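# Load two AA batteries into a remote's battery bay

## Task

Fit both AA batteries into the remote control's open battery compartment. Each must face the correct polarity direction and be pressed fully home against its spring. The remote itself may be repositioned.

## Robot and tools

Robot: two arms, left_arm and right_arm, each with a parallel two-finger gripper and a wrist camera. The scene frame has its origin at table-top height, midway between the two bases, a little behind the near table edge. +z points up, +x points out over the table, and +y points toward left_arm. The left_arm base is near (-0.004, +0.344, 0.004) m and the right_arm base is near (0.001, -0.279, 0.007) m. Both bases are almost unrotated.

Frames: each arm reports its gripper pose in its own base frame. end_effector_position is in metres and is the point between the finger pads, just behind the tips. Orientation is end_effector_quat_wxyz. Fixed cameras and the table use the scene frame. Motion offsets are taken along the gripper's own Hand-target axes: +z runs along the fingers and y is the direction in which the fingers close.

execute_actions(actions, cameras): actions is a list of actions. Each action is a list of 1 to 15 rows, and each row lasts one control step of 1/30 s. If an action has fewer than 15 rows, its last row repeats for the remaining steps. Every row is a single list of 14 numbers covering both arms, each in [-1, 1]. The order is: left dx, dy, dz, rx, ry, rz, opening, then the same seven for right_arm. dx to rz are offsets, not poses. They are measured from that arm's Hand target as it stood when the action began. Rows within one action do not add up, but successive actions and calls do. Scale: 1.0 equals 0.6 m for dx/dy/dz and 180 degrees for rotation. rx, ry, rz form a single rotation vector. Opening is absolute: -1 is shut and +1 is fully open. The pad gap is about 87 mm at +1, 69 at +0.5, 43 at 0, 18 at -0.5 and 0 at -1. Sending zeros for all six pose numbers keeps an arm at its Hand target. A 0 in the opening slot still commands the gripper to 43 mm, so repeat the current opening to leave a gripper unchanged. cameras takes a list of names, ["all"], or []. An empty actions list returns images and the full status.

move(target, speed, blend, opening_speed, blocking, cameras): target is one 14-number row laid out like the rows above, or a list of up to 15 such rows. Every row is an offset from the same starting Hand targets, not from the previous row. speed is the path top speed in m/s, from 0.002 to 2.9, default 0.25. Rotation is capped at twice that value in rad/s. Give one speed, or one per target. blend, in metres, rounds corners between listed targets; 0 means stop at each one. opening_speed is the rate at which the opening changes, in units per second on the -1..+1 scale, and must be at least 0.2. blocking=false returns after about 0.5 s while the motion continues. A move runs for at most 10 s and does not avoid obstacles or the other arm. The result adds a move: line giving how it ended (done, off_target, moving, held, fault) and the limits that acted (paced = the sent pose was clipped; held = steps were withheld).

wait(seconds 0-10) lets time pass while holding the last commands. stop() brakes a running move. zoom_image(camera, region=[x0,y0,x1,y1] in pixels, origin at top-left, at most 504x504) enlarges the latest image from cam_head_left, cam_head_right, cam_high, cam_low, cam_left_wrist or cam_right_wrist. All of these are 672x504. read_manual only returns licence text. finished_scene(scene) ends the current scene, given as an integer scene number. Call it only when both batteries sit correctly without being held.

Results: Hand target is the last commanded pose after clipping, and it is the base for the next offsets. The gripper often stops short of it. Waiting will not close that gap, but a fresh command, even all zeros, will; otherwise send the missing distance as an offset. Tool commands lists the current openings. grip_measured is the finger reading on the command scale. Joint positions ends with the gripper on a 0 (closed) to 1 (open) scale. Joint velocities may read within noise. Joint torques include the arm's own weight; joints 1-3 wrap sign at ±28 N m. MOTOR HOT appears at 75 °C. An OVER-TEMPERATURE FAULT folds that arm away for the rest of the scene, and at 100 °C the arm collapses.

Control behaviour: each step may turn the gripper at most 40 degrees from its measured orientation. Friction and weight can leave the gripper low, short, or tilted, especially far from the base. Check its position and orientation after each motion and correct any tilt. Very small moves may not happen or may go astray. Faster motion means more lag and harder contact, and aiming further past a contact point presses harder. To grip firmly, command about 0.04 below the grip_measured value at first contact; smaller margins grip more gently. Readings can be off by about 1 mm. Reported positions may be a few centimetres off at long reach.

Avoid: dropping parts or releasing them while they move; anything leaving the table; fast impacts; hard pushes against fixed items such as the bar under the bases, the plate behind it (up to about 3 cm tall) and the low rail; the grippers, housings or wrist cameras touching each other; one gripper closing on the other's fingers; strain on the camera cables; routing paths close to an arm's own base; and long stretched-out or blocked holding that heats motors. Objects may occasionally be nudged by outside disturbances.

Each tool is called after "Call:" as name(argument=value, ...), one argument or row to a line, values as JSON.

## Session

Call:
execute_actions(
  actions=[],
)

Scene clock: 0.00 s.
left_arm: end_effector_position=(+0.3783, +0.0028, +0.0340) grip_measured=+1.000 end_effector_quat_wxyz=(+0.553, +0.007, +0.833, +0.025) | right_arm: end_effector_position=(+0.3773, -0.0104, +0.0361) grip_measured=+0.963 end_effector_quat_wxyz=(+0.554, +0.025, +0.832, -0.013)
Joint positions: left_arm=[-0.02 1.581 0.368 0.815 -0.052 0.032 1] | right_arm=[-0.012 1.567 0.365 0.806 0.038 0.023 0.982]
Joint velocities: within noise
Joint torques (N m): no reading
Heat: left arm: 45 °C; right arm: 37 °C.
Hand target: left_arm +0.3857, +0.0026, +0.0461; +0.570, +0.007, +0.821, +0.025 | right_arm +0.3826, -0.0106, +0.0448; +0.566, +0.025, +0.824, -0.013
Tool commands: left_gripper/opening=+1.0 right_gripper/opening=+1.0

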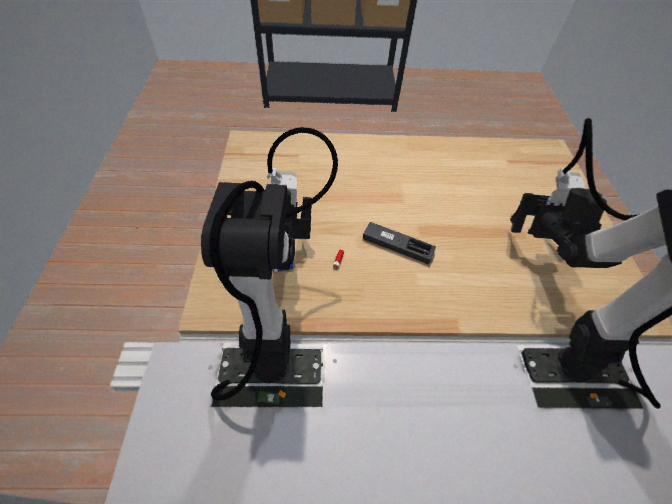

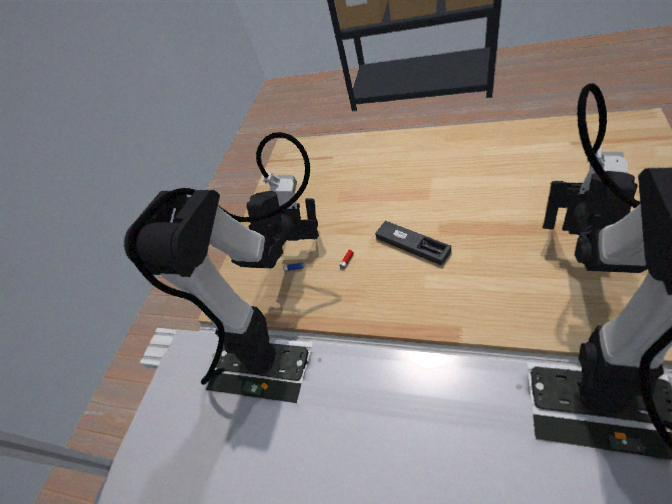

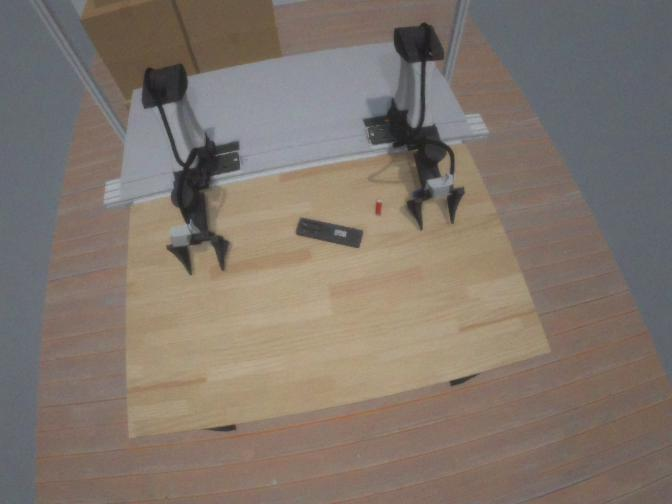

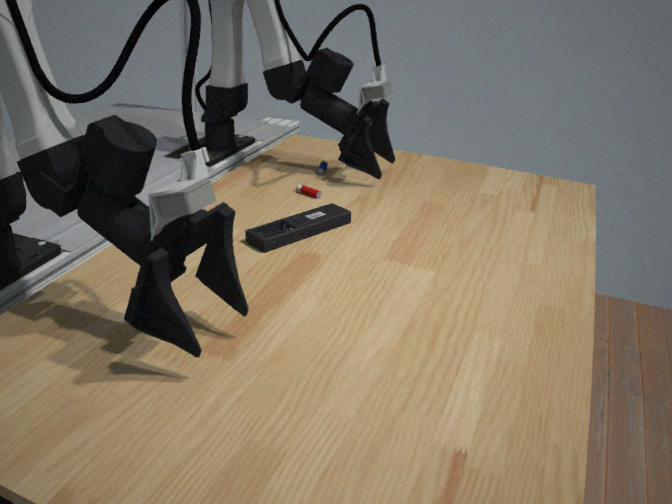

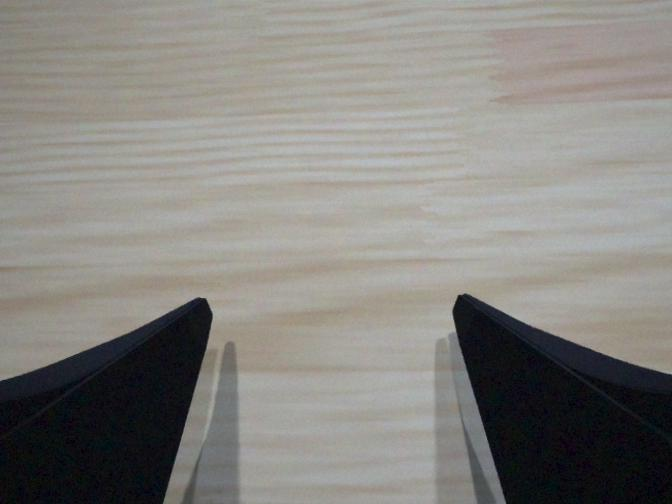

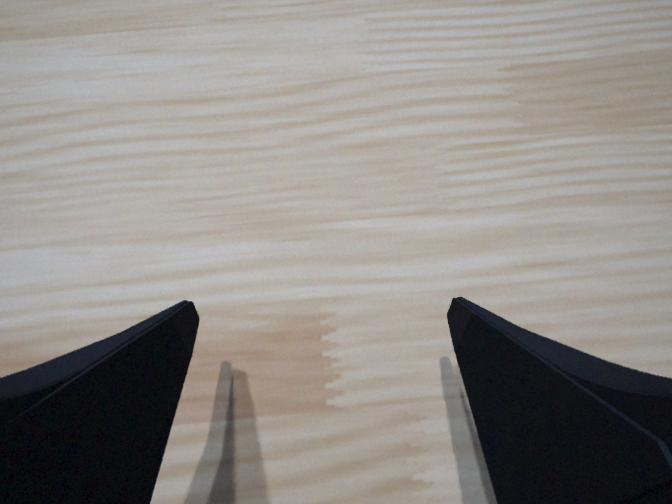

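Call:
zoom_image(
  camera="cam_head_left",
  region=[320, 200, 460, 305],
)

Call:
zoom_image(
  camera="cam_head_right",
  region=[270, 200, 470, 350],
)

Call:
zoom_image(
  camera="cam_high",
  region=[280, 150, 480, 300],
)

Call:
zoom_image(
  camera="cam_low",
  region=[220, 130, 420, 280],
)

Scaled by 3.600.

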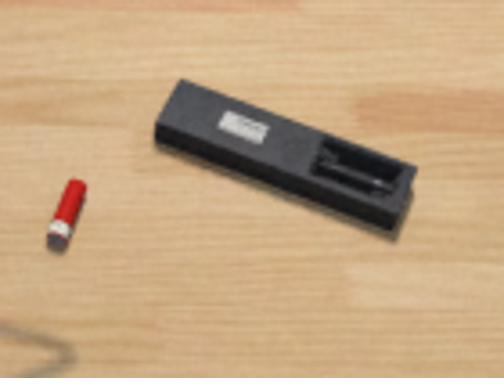

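Scaled by 2.520.

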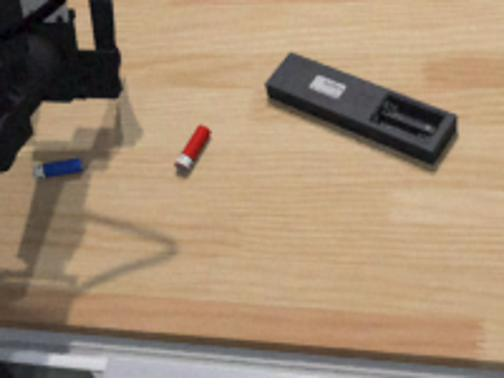

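Scaled by 2.520.

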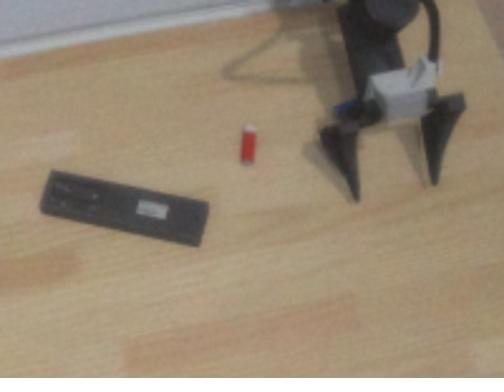

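Scaled by 2.520.

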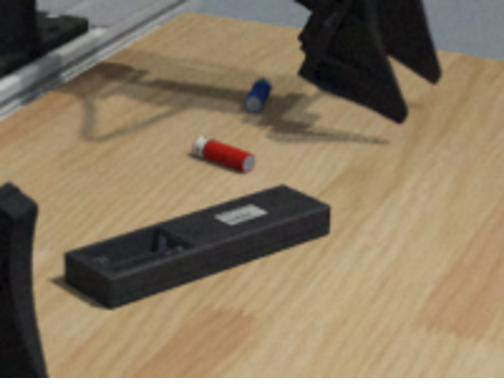

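Call:
move(
  target=[-0.0986, -0.231, -0.293, 0, 0, 0, 1, 0, 0, 0, 0, 0, 0, 1],
  speed=0.25,
  cameras=["all"],
)

Scene clock: 38.83 s.
left_arm: end_effector_position=(+0.2395, -0.1375, +0.1418) grip_measured=+1.000 end_effector_quat_wxyz=(+0.557, +0.026, +0.830, +0.036) | right_arm: end_effector_position=(+0.3772, -0.0104, +0.0359) grip_measured=+0.963 end_effector_quat_wxyz=(+0.554, +0.025, +0.832, -0.013)
Joint positions: left_arm=[-1.006 0.948 0.569 -0.299 -0.925 -0.476 1] | right_arm=[-0.012 1.567 0.365 0.805 0.038 0.023 0.982]
Joint torques (N m): left_arm=[-0.85 -1.17 8.7 1.45 -0.56 -0.07] | right_arm=[-0.32 -5.57 6.06 1.87 0.03 0.05]
Heat: left arm: 48 °C; right arm: 40 °C.
Hand target: left_arm +0.2442, -0.1439, +0.1562; +0.570, +0.007, +0.821, +0.024 | right_arm +0.3826, -0.0106, +0.0448; +0.566, +0.025, +0.824, -0.013
Off the commanded pose: left_arm 0.016 m, 3 deg | right_arm 0.010 m, 2 deg.
move: off_target (left_arm)

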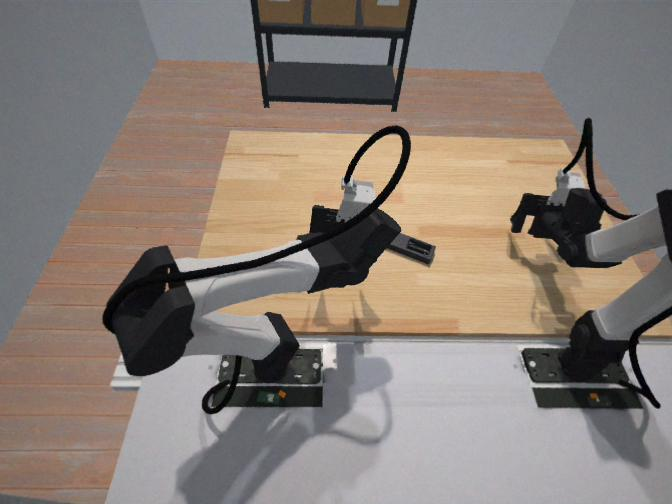

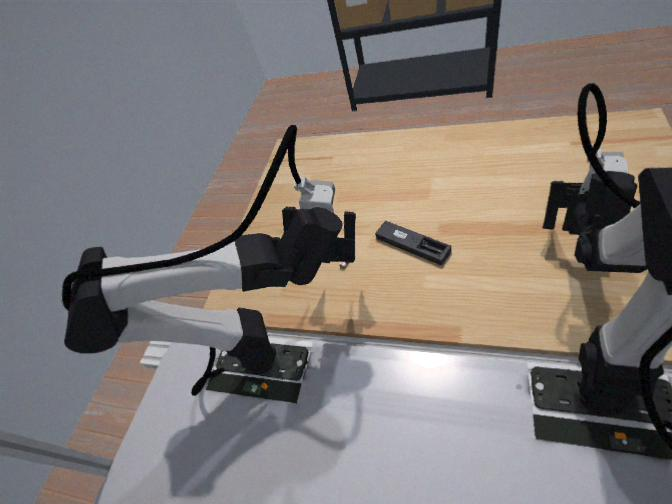

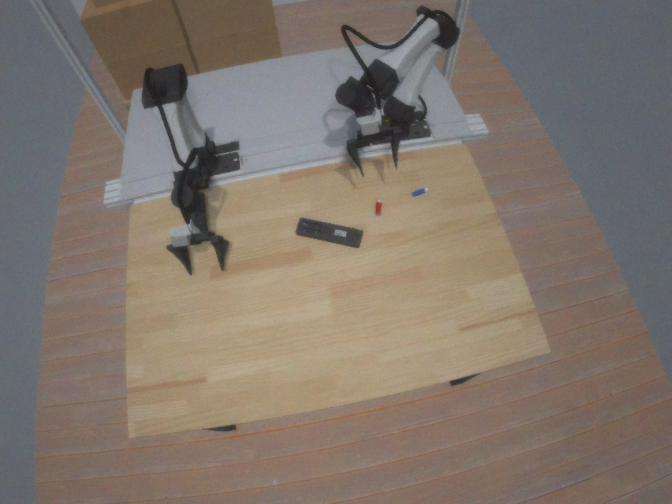

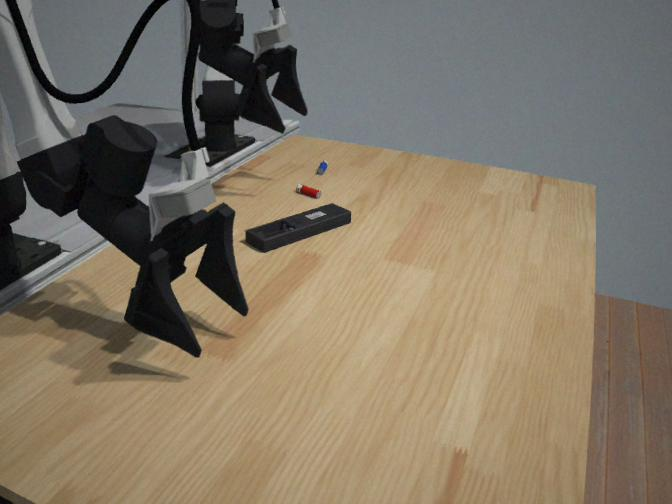

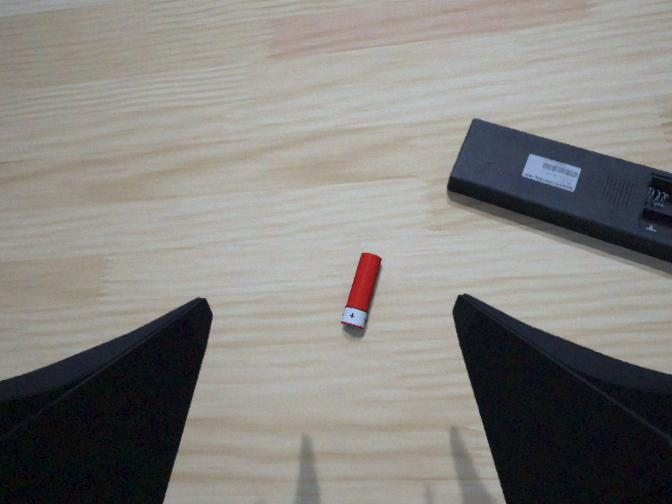

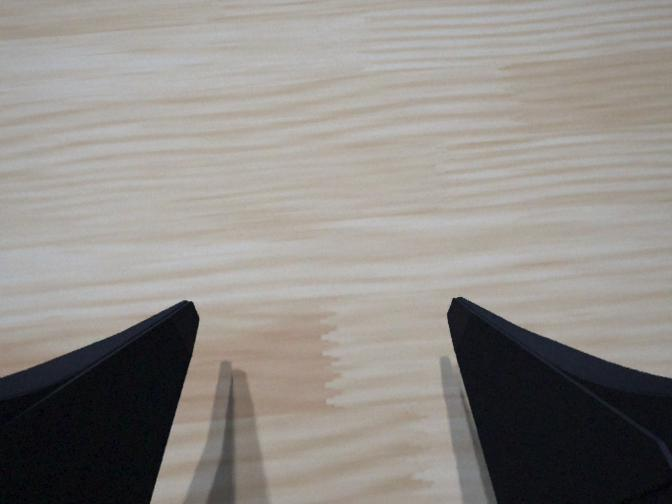

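Call:
zoom_image(
  camera="cam_left_wrist",
  region=[440, 100, 672, 274],
)

Call:
zoom_image(
  camera="cam_left_wrist",
  region=[310, 230, 430, 350],
)

Scaled by 2.172.

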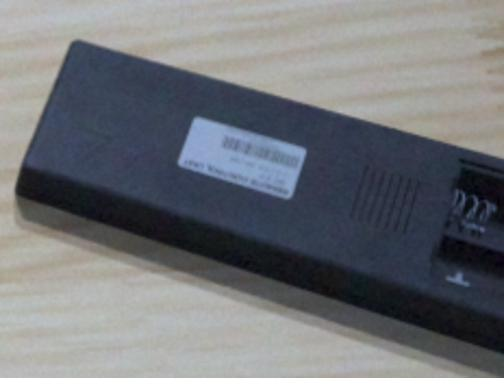

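Scaled by 4.200.

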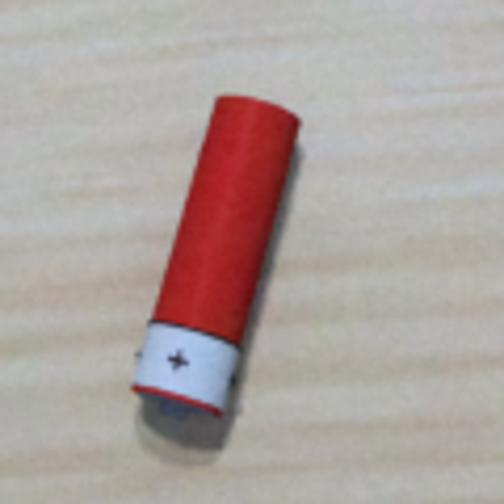

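Call:
move(
  target=[0, 0, 0, 0, 0, 0, 1, -0.0455, 0.4372, -0.2827, 0, 0, 0, 1],
  speed=0.25,
  cameras=["all"],
)

Scene clock: 58.03 s.
left_arm: end_effector_position=(+0.2394, -0.1372, +0.1416) grip_measured=+1.000 end_effector_quat_wxyz=(+0.556, +0.026, +0.830, +0.037) | right_arm: end_effector_position=(+0.2435, +0.2535, +0.1216) grip_measured=+0.963 end_effector_quat_wxyz=(+0.556, +0.002, +0.831, -0.024)
Joint positions: left_arm=[-1.006 0.948 0.569 -0.3 -0.925 -0.477 1] | right_arm=[1.215 1.493 0.886 -0.323 1.077 0.829 0.982]
Joint torques (N m): left_arm=[-0.9 -1.2 8.73 1.47 -0.56 -0.07] | right_arm=[-0.62 -4.96 9.77 1.02 0.74 0.31]
Heat: left arm: 52 °C; right arm: 40 °C.
Hand target: left_arm +0.2441, -0.1439, +0.1562; +0.570, +0.007, +0.821, +0.025 | right_arm +0.2489, +0.2592, +0.1329; +0.566, +0.025, +0.824, -0.013
Off the commanded pose: left_arm 0.017 m, 3 deg | right_arm 0.014 m, 3 deg.
move: off_target (left_arm, right_arm)

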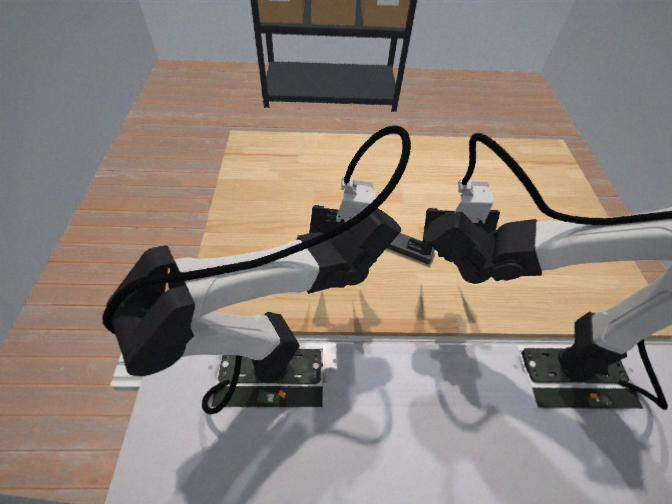

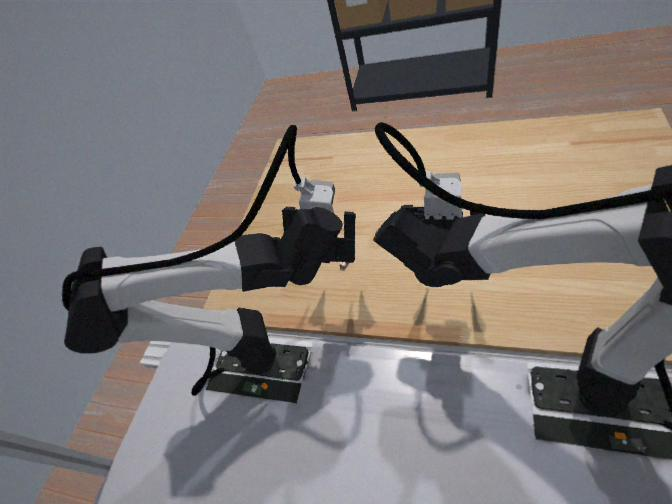

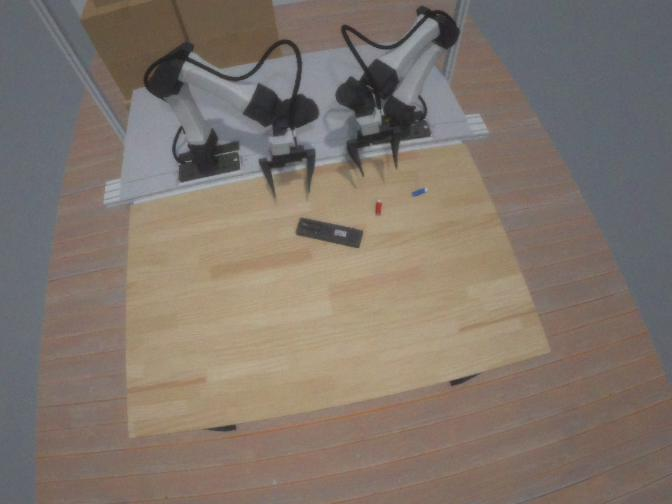

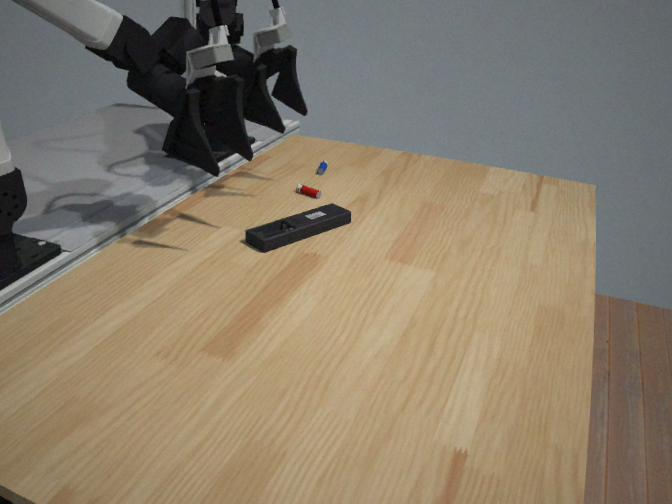

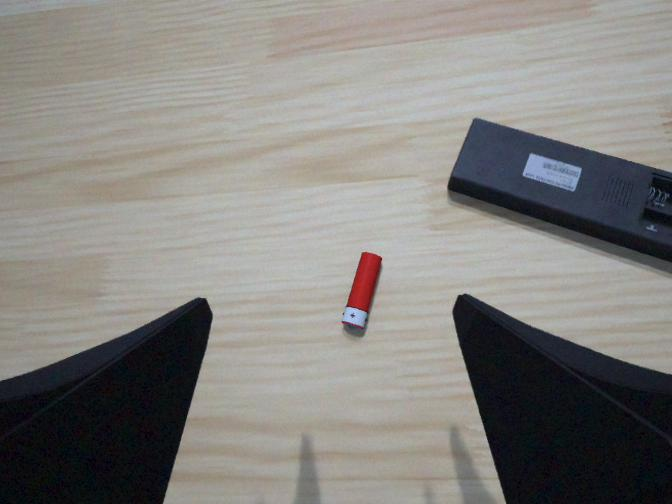

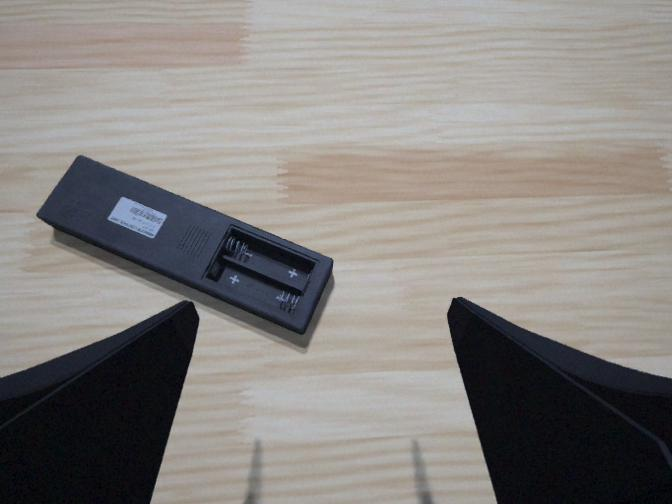

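Call:
zoom_image(
  camera="cam_right_wrist",
  region=[190, 200, 350, 360],
)

Call:
zoom_image(
  camera="cam_right_wrist",
  region=[20, 140, 200, 300],
)

Scaled by 3.150.

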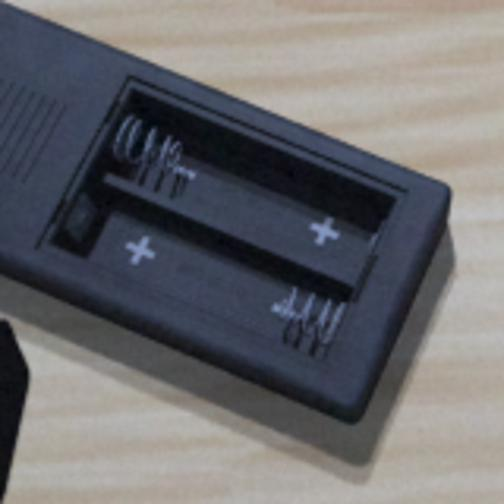

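Scaled by 2.800.

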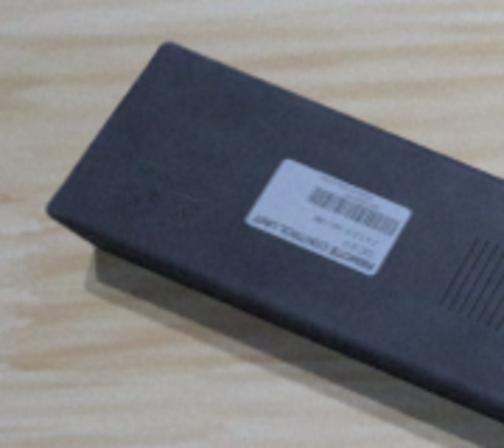

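Call:
zoom_image(
  camera="cam_right_wrist",
  region=[200, 215, 340, 345],
)

Scaled by 3.600.

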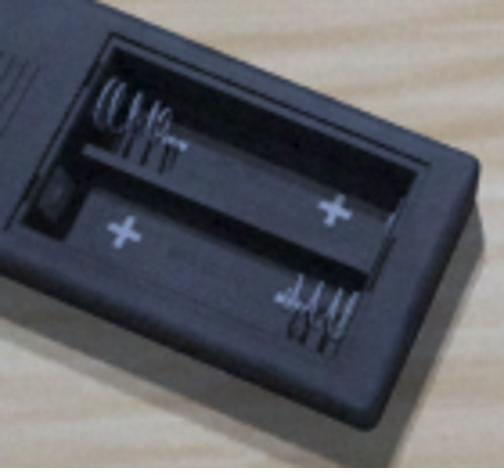

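Call:
move(
  target=[0, 0, 0, 0, 0, 0, 1, 0.1048, 0.0562, 0.0389, 0, 0.1056, 0, 1],
  speed=0.15,
  cameras=["cam_right_wrist", "cam_left_wrist"],
)

Scene clock: 110.60 s.
left_arm: end_effector_position=(+0.2394, -0.1372, +0.1416) grip_measured=+1.000 end_effector_quat_wxyz=(+0.556, +0.026, +0.830, +0.037) | right_arm: end_effector_position=(+0.2445, +0.2852, +0.0583) grip_measured=+0.963 end_effector_quat_wxyz=(+0.418, +0.009, +0.908, -0.022)
Joint positions: left_arm=[-1.006 0.948 0.569 -0.3 -0.925 -0.477 1] | right_arm=[1.13 1.741 1.086 -0.509 0.785 0.981 0.982]
Joint torques (N m): left_arm=[-0.88 -1.14 8.72 1.47 -0.56 -0.08] | right_arm=[-0.79 -6.82 9.36 0.77 0.48 0.25]
Heat: left arm: 56 °C; right arm: 42 °C.
Hand target: left_arm +0.2441, -0.1439, +0.1562; +0.570, +0.007, +0.821, +0.025 | right_arm +0.2501, +0.2933, +0.0661; +0.422, +0.027, +0.906, -0.009
Off the commanded pose: left_arm 0.017 m, 3 deg | right_arm 0.013 m, 3 deg.
move: off_target (left_arm, right_arm)
Images, in order (width x height): cam_left_wrist 672x504, cam_right_wrist 672x504.

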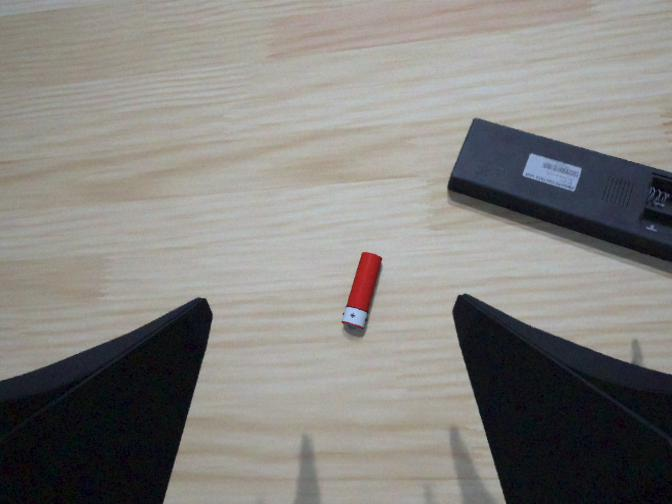

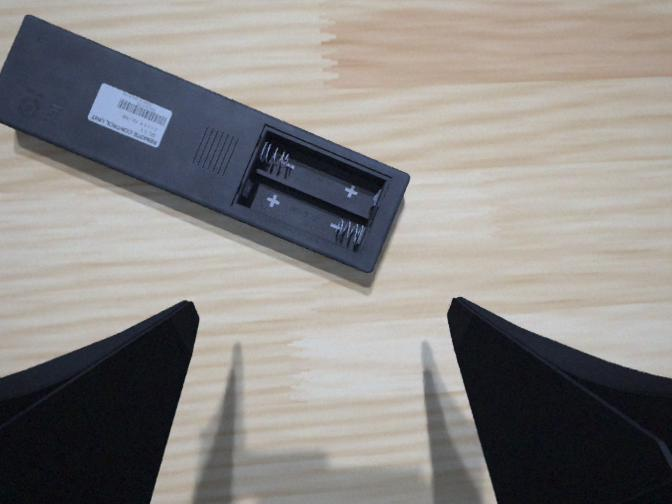

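Call:
zoom_image(
  camera="cam_right_wrist",
  region=[220, 110, 420, 280],
)

Call:
zoom_image(
  camera="cam_right_wrist",
  region=[230, 120, 320, 220],
)

Call:
zoom_image(
  camera="cam_right_wrist",
  region=[310, 160, 400, 260],
)

Scaled by 2.520.

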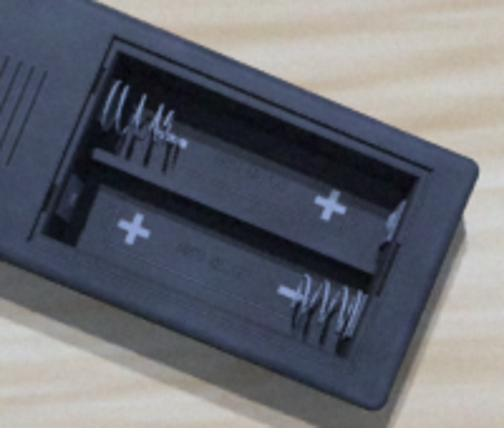

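Scaled by 5.040.

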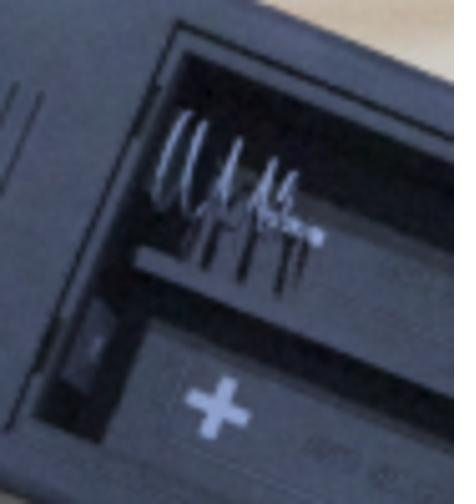

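Scaled by 5.040.

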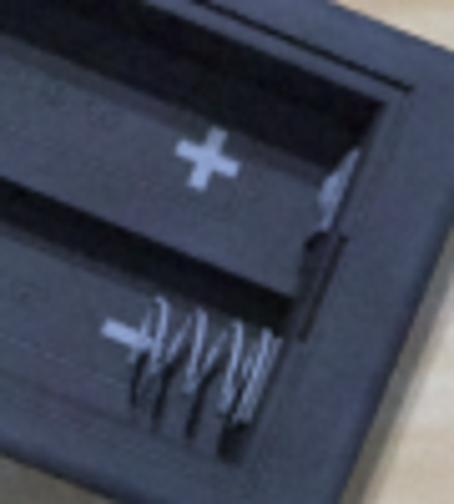

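Call:
move(
  target=[0, 0, 0, 0, 0, 0, 1, -0.1172, -0.3652, -0.0714, 0, 0, 0, 1],
  speed=0.25,
  cameras=[],
)

Call:
move(
  target=[0.0158, -0.2423, 0.1347, 0.3767, 0.2446, 0.5429, 1, 0, 0, 0, 0, 0, 0, 1],
  speed=0.2,
  cameras=["cam_left_wrist", "cam_head_right", "cam_high"],
)

Scene clock: 305.93 s.
left_arm: end_effector_position=(+0.2394, -0.1372, +0.1416) grip_measured=+1.000 end_effector_quat_wxyz=(+0.556, +0.026, +0.830, +0.037) | right_arm: end_effector_position=(+0.2519, +0.0748, +0.1498) grip_measured=+0.963 end_effector_quat_wxyz=(+0.428, +0.034, +0.903, -0.006)
Joint positions: left_arm=[-1.006 0.948 0.569 -0.3 -0.925 -0.477 1] | right_arm=[0.507 0.914 0.762 -0.617 0.422 0.401 0.982]
Joint torques (N m): left_arm=[-0.88 -1.2 8.72 1.46 -0.56 -0.07] | right_arm=[-0.8 -1.62 6.27 1.38 0.13 -0.08]
Heat: left arm: 61 °C; right arm: 43 °C.
Hand target: left_arm +0.2441, -0.1439, +0.1562; +0.570, +0.007, +0.821, +0.025 | right_arm +0.2501, +0.0732, +0.1459; +0.422, +0.027, +0.906, -0.009
Off the commanded pose: left_arm 0.017 m, 3 deg | right_arm 0.004 m, 1 deg.
move: off_target (left_arm)
No camera images: "cameras" was empty.

Scene clock: 312.17 s.
left_arm: end_effector_position=(+0.3214, -0.2802, +0.1123) grip_measured=+1.000 end_effector_quat_wxyz=(-0.006, +0.821, +0.570, +0.017) | right_arm: end_effector_position=(+0.2489, +0.0722, +0.1471) grip_measured=+0.963 end_effector_quat_wxyz=(+0.420, +0.030, +0.907, -0.011)
Joint positions: left_arm=[-0.819 2.308 2.273 -1.543 -0.035 1.109 1] | right_arm=[0.504 0.914 0.762 -0.635 0.42 0.396 0.982]
Joint torques (N m): left_arm=[-1.52 -10.44 6.99 0.06 0.07 0.48] | right_arm=[-0.49 -1.61 6.26 1.56 0.15 -0.04]
Heat: left arm: 60 °C; right arm: 43 °C.
Hand target: left_arm +0.3190, -0.2860, +0.1120; -0.020, +0.834, +0.552, +0.013 | right_arm +0.2501, +0.0732, +0.1459; +0.422, +0.027, +0.906, -0.009
Off the commanded pose: left_arm 0.006 m, 3 deg | right_arm 0.002 m, 1 deg.
joint sent to its limit (left arm) — joint 4 (wrist pitch), lower limit. The joint targets still meet the commanded pose.
move: off_target (left_arm)
Images, in order (width x height): cam_head_right 672x504, cam_high 672x504, cam_left_wrist 672x504.

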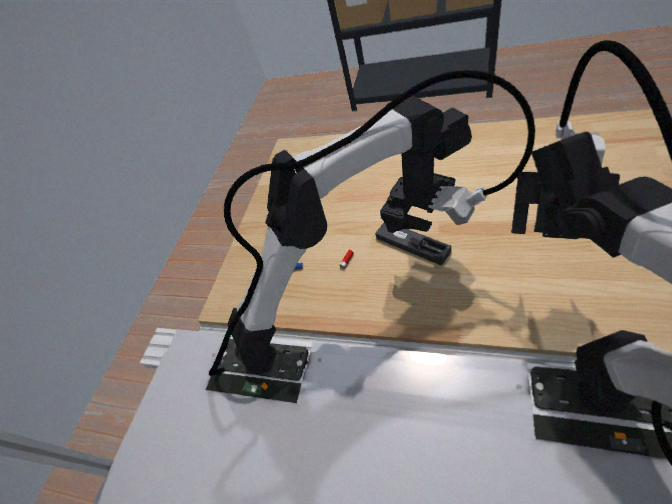

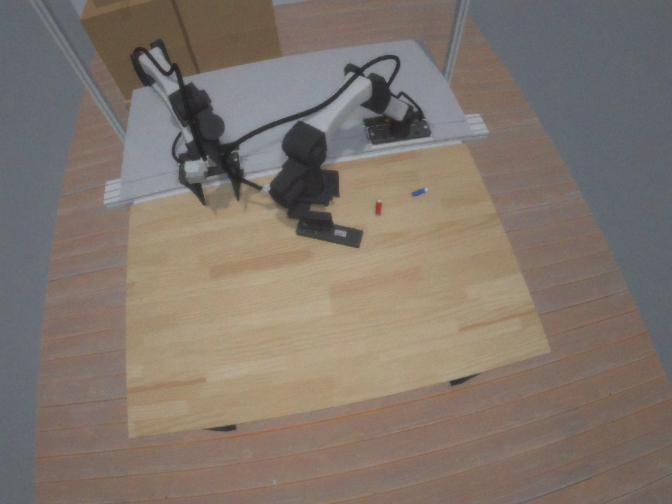

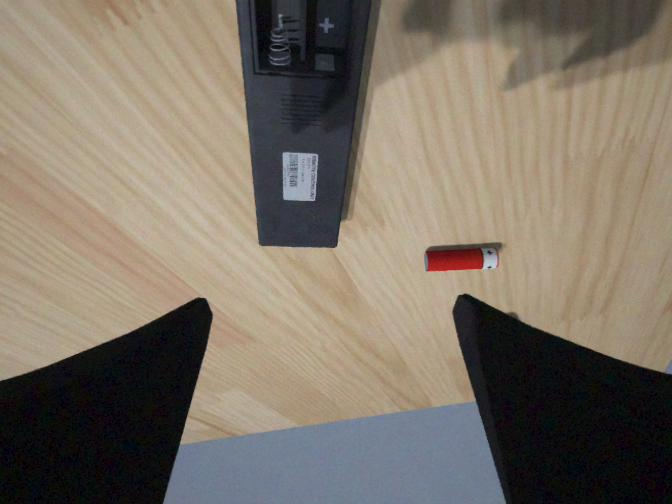

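Call:
move(
  target=[-0.0215, 0.0285, 0.1025, 0.0028, -0.0111, 0.0244, 1, 0, 0, 0, 0, 0, 0, 1],
  speed=0.12,
  cameras=["cam_left_wrist", "cam_head_left", "cam_low"],
)

Scene clock: 345.77 s.
left_arm: end_effector_position=(+0.3305, -0.2937, +0.0544) grip_measured=+1.000 end_effector_quat_wxyz=(-0.020, +0.848, +0.530, +0.002) | right_arm: end_effector_position=(+0.2485, +0.0725, +0.1468) grip_measured=+0.963 end_effector_quat_wxyz=(+0.419, +0.030, +0.907, -0.011)
Joint positions: left_arm=[-0.819 2.39 2.185 -1.405 -0.011 1.204 1] | right_arm=[0.504 0.914 0.762 -0.636 0.418 0.395 0.982]
Joint torques (N m): left_arm=[-0.92 -11.6 5.35 0.31 0.23 0.3] | right_arm=[-0.5 -1.61 6.26 1.58 0.17 -0.03]
Heat: left arm: 58 °C; right arm: 42 °C.
Hand target: left_arm +0.3296, -0.3016, +0.0498; -0.015, +0.854, +0.520, -0.005 | right_arm +0.2501, +0.0733, +0.1459; +0.422, +0.027, +0.906, -0.009
Off the commanded pose: left_arm 0.009 m, 2 deg | right_arm 0.002 m, 1 deg.
move: done
Images, in order (width x height): cam_head_left 672x504, cam_low 672x504, cam_left_wrist 672x504.

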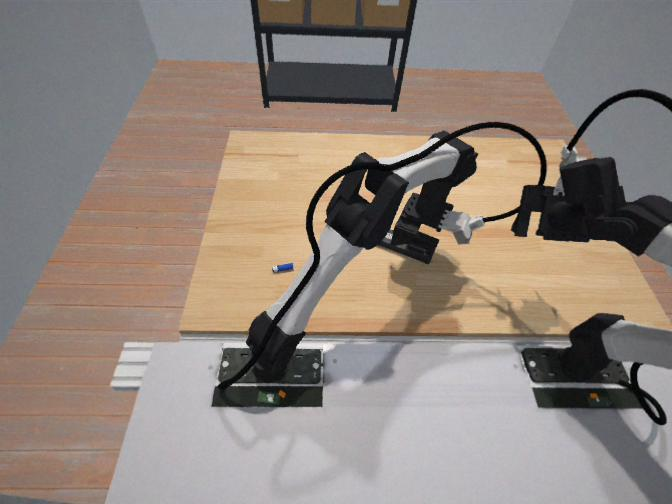

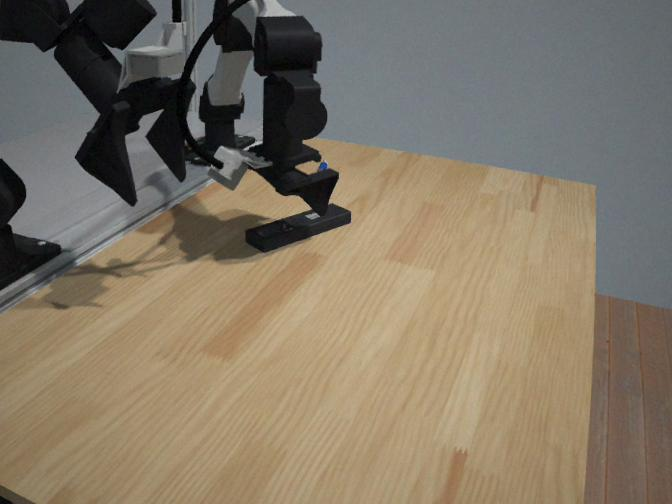

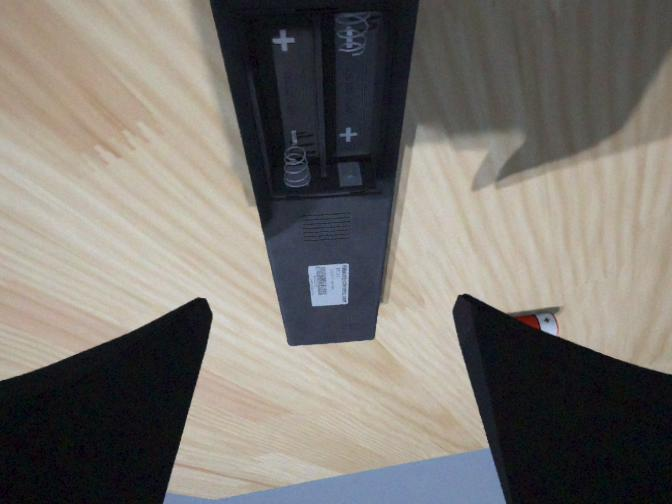

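Call:
zoom_image(
  camera="cam_left_wrist",
  region=[210, 0, 430, 210],
)

Call:
zoom_image(
  camera="cam_low",
  region=[230, 140, 370, 260],
)

Scaled by 2.291.

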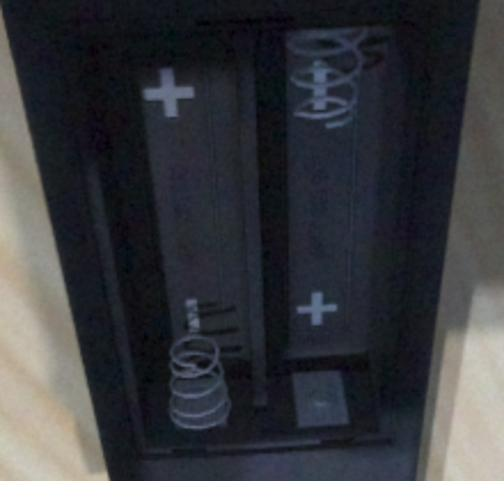

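Scaled by 3.600.

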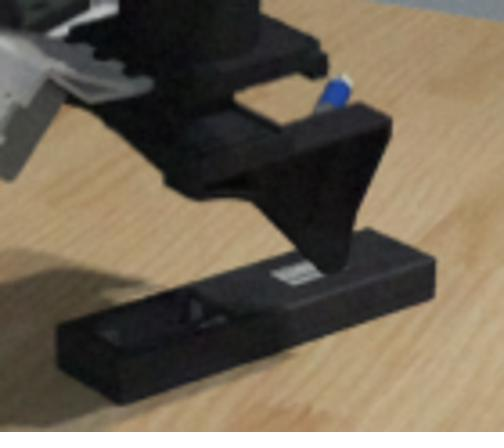

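Call:
move(
  target=[-0.0013, 0.0035, 0.069, -0.01, -0.0078, -0.0061, 1, 0, 0, 0, 0, 0, 0, 1],
  speed=0.06,
  cameras=["cam_left_wrist", "cam_low"],
)

Scene clock: 363.70 s.
left_arm: end_effector_position=(+0.3265, -0.2907, +0.0108) grip_measured=+1.000 end_effector_quat_wxyz=(-0.023, +0.845, +0.534, -0.001) | right_arm: end_effector_position=(+0.2485, +0.0725, +0.1468) grip_measured=+0.963 end_effector_quat_wxyz=(+0.419, +0.030, +0.907, -0.011)
Joint positions: left_arm=[-0.819 2.385 2.004 -1.235 -0.007 1.195 1] | right_arm=[0.504 0.914 0.762 -0.636 0.418 0.395 0.982]
Joint torques (N m): left_arm=[-0.43 -13.57 3.54 0.72 0.31 0.27] | right_arm=[-0.47 -1.59 6.24 1.58 0.17 -0.03]
Heat: left arm: 56 °C; right arm: 42 °C.
Hand target: left_arm +0.3302, -0.3024, +0.0083; +0.005, +0.849, +0.528, -0.007 | right_arm +0.2501, +0.0733, +0.1459; +0.422, +0.027, +0.906, -0.009
Off the commanded pose: left_arm 0.013 m, 3 deg | right_arm 0.002 m, 1 deg.
move: off_target (left_arm)
Images, in order (width x height): cam_low 672x504, cam_left_wrist 672x504.

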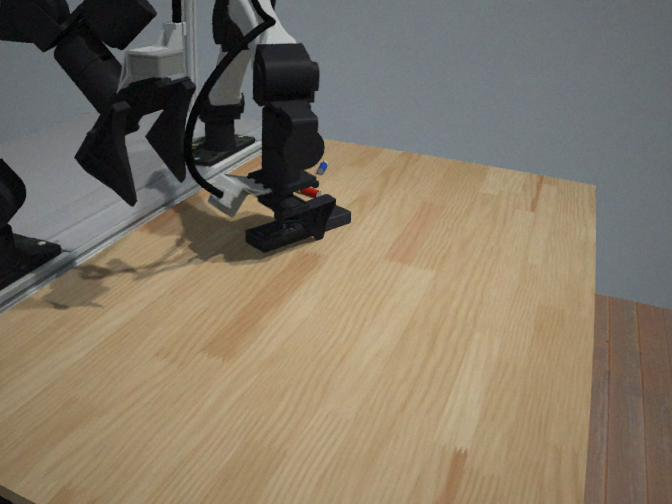

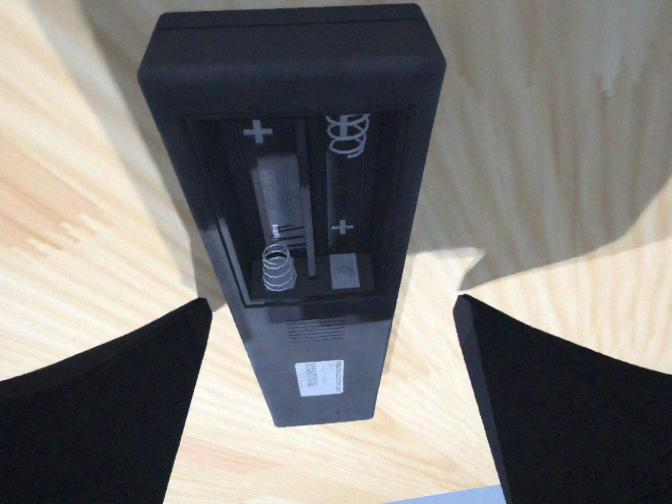

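Call:
zoom_image(
  camera="cam_left_wrist",
  region=[180, 90, 430, 320],
)

Call:
zoom_image(
  camera="cam_left_wrist",
  region=[240, 210, 390, 320],
)

Call:
zoom_image(
  camera="cam_left_wrist",
  region=[290, 95, 430, 200],
)

Scaled by 2.016.

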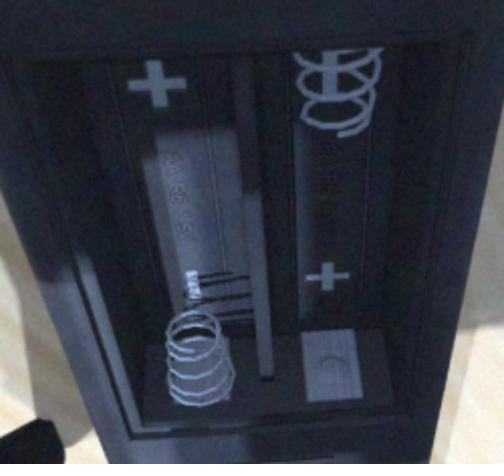

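Scaled by 3.360.

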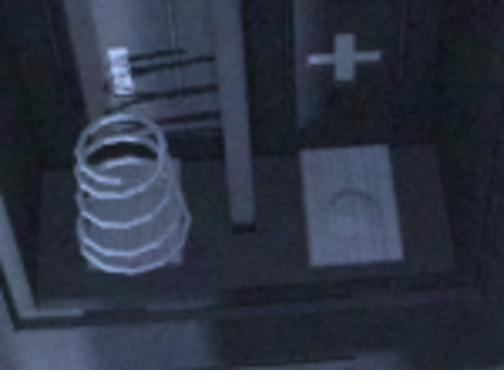

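Scaled by 3.600.

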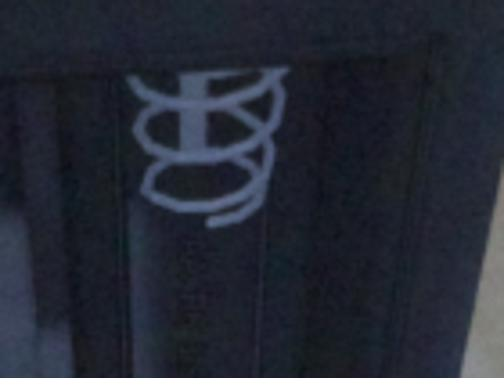

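Call:
move(
  target=[0, 0.0105, 0, 0, 0, 0, 1, 0, 0, 0, 0, 0, 0, 1],
  speed=0.05,
  cameras=["cam_left_wrist"],
)

Scene clock: 371.87 s.
left_arm: end_effector_position=(+0.3292, -0.2937, +0.0113) grip_measured=+1.000 end_effector_quat_wxyz=(-0.015, +0.845, +0.534, +0.000) | right_arm: end_effector_position=(+0.2485, +0.0725, +0.1468) grip_measured=+0.963 end_effector_quat_wxyz=(+0.419, +0.030, +0.907, -0.011)
Joint positions: left_arm=[-0.819 2.385 2.008 -1.222 -0.006 1.195 1] | right_arm=[0.504 0.914 0.762 -0.636 0.418 0.395 0.982]
Joint torques (N m): left_arm=[0.03 -11.18 6.71 0.49 0.31 0.32] | right_arm=[-0.5 -1.61 6.26 1.58 0.17 -0.03]
Heat: left arm: 55 °C; right arm: 41 °C.
Hand target: left_arm +0.3359, -0.3052, +0.0084; +0.005, +0.849, +0.528, -0.007 | right_arm +0.2501, +0.0733, +0.1459; +0.422, +0.027, +0.906, -0.009
Off the commanded pose: left_arm 0.014 m, 3 deg | right_arm 0.002 m, 1 deg.
move: off_target (left_arm)
Images, in order (width x height): cam_left_wrist 672x504.

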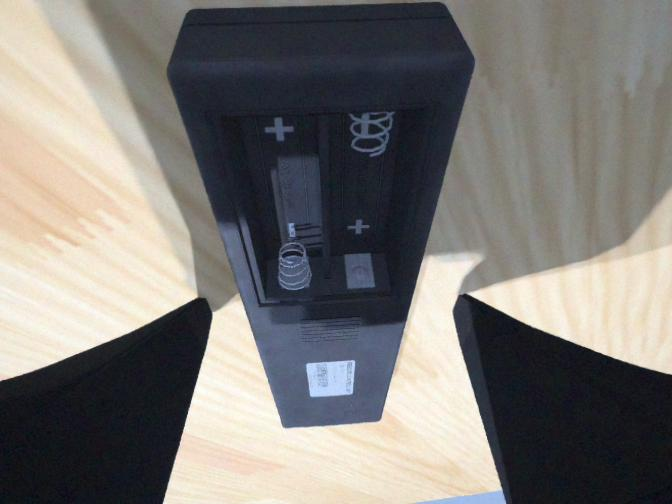

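Call:
move(
  target=[0, 0, 0, 0, 0, 0, 0.08, 0, 0, 0, 0, 0, 0, 1],
  speed=0.05,
  opening_speed=0.6,
  cameras=["cam_left_wrist"],
)

Scene clock: 377.67 s.
left_arm: end_effector_position=(+0.3308, -0.2970, +0.0108) grip_measured=+0.091 end_effector_quat_wxyz=(-0.007, +0.845, +0.534, -0.001) | right_arm: end_effector_position=(+0.2485, +0.0725, +0.1468) grip_measured=+0.963 end_effector_quat_wxyz=(+0.419, +0.030, +0.907, -0.011)
Joint positions: left_arm=[-0.819 2.385 2.008 -1.208 0 1.195 0.545] | right_arm=[0.504 0.914 0.762 -0.636 0.418 0.395 0.982]
Joint torques (N m): left_arm=[0.06 -11.12 6.75 0.36 0.25 0.32] | right_arm=[-0.5 -1.61 6.26 1.58 0.17 -0.03]
Heat: left arm: 54 °C; right arm: 41 °C.
Hand target: left_arm +0.3359, -0.3053, +0.0083; +0.005, +0.849, +0.528, -0.007 | right_arm +0.2501, +0.0733, +0.1459; +0.422, +0.027, +0.906, -0.009
Off the commanded pose: left_arm 0.010 m, 2 deg | right_arm 0.002 m, 1 deg.
move: done
Images, in order (width x height): cam_left_wrist 672x504.

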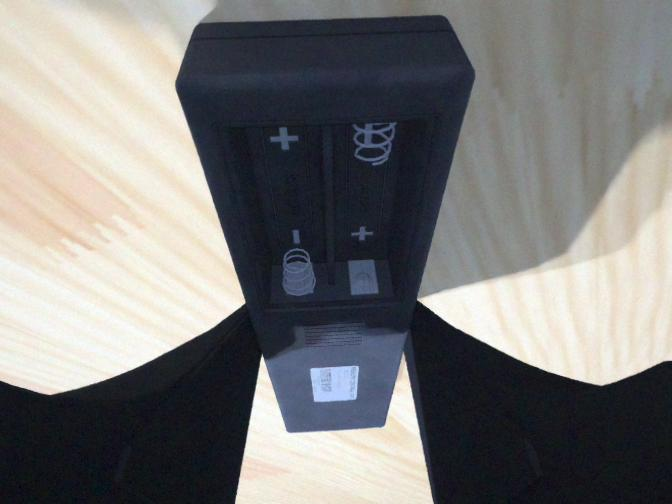

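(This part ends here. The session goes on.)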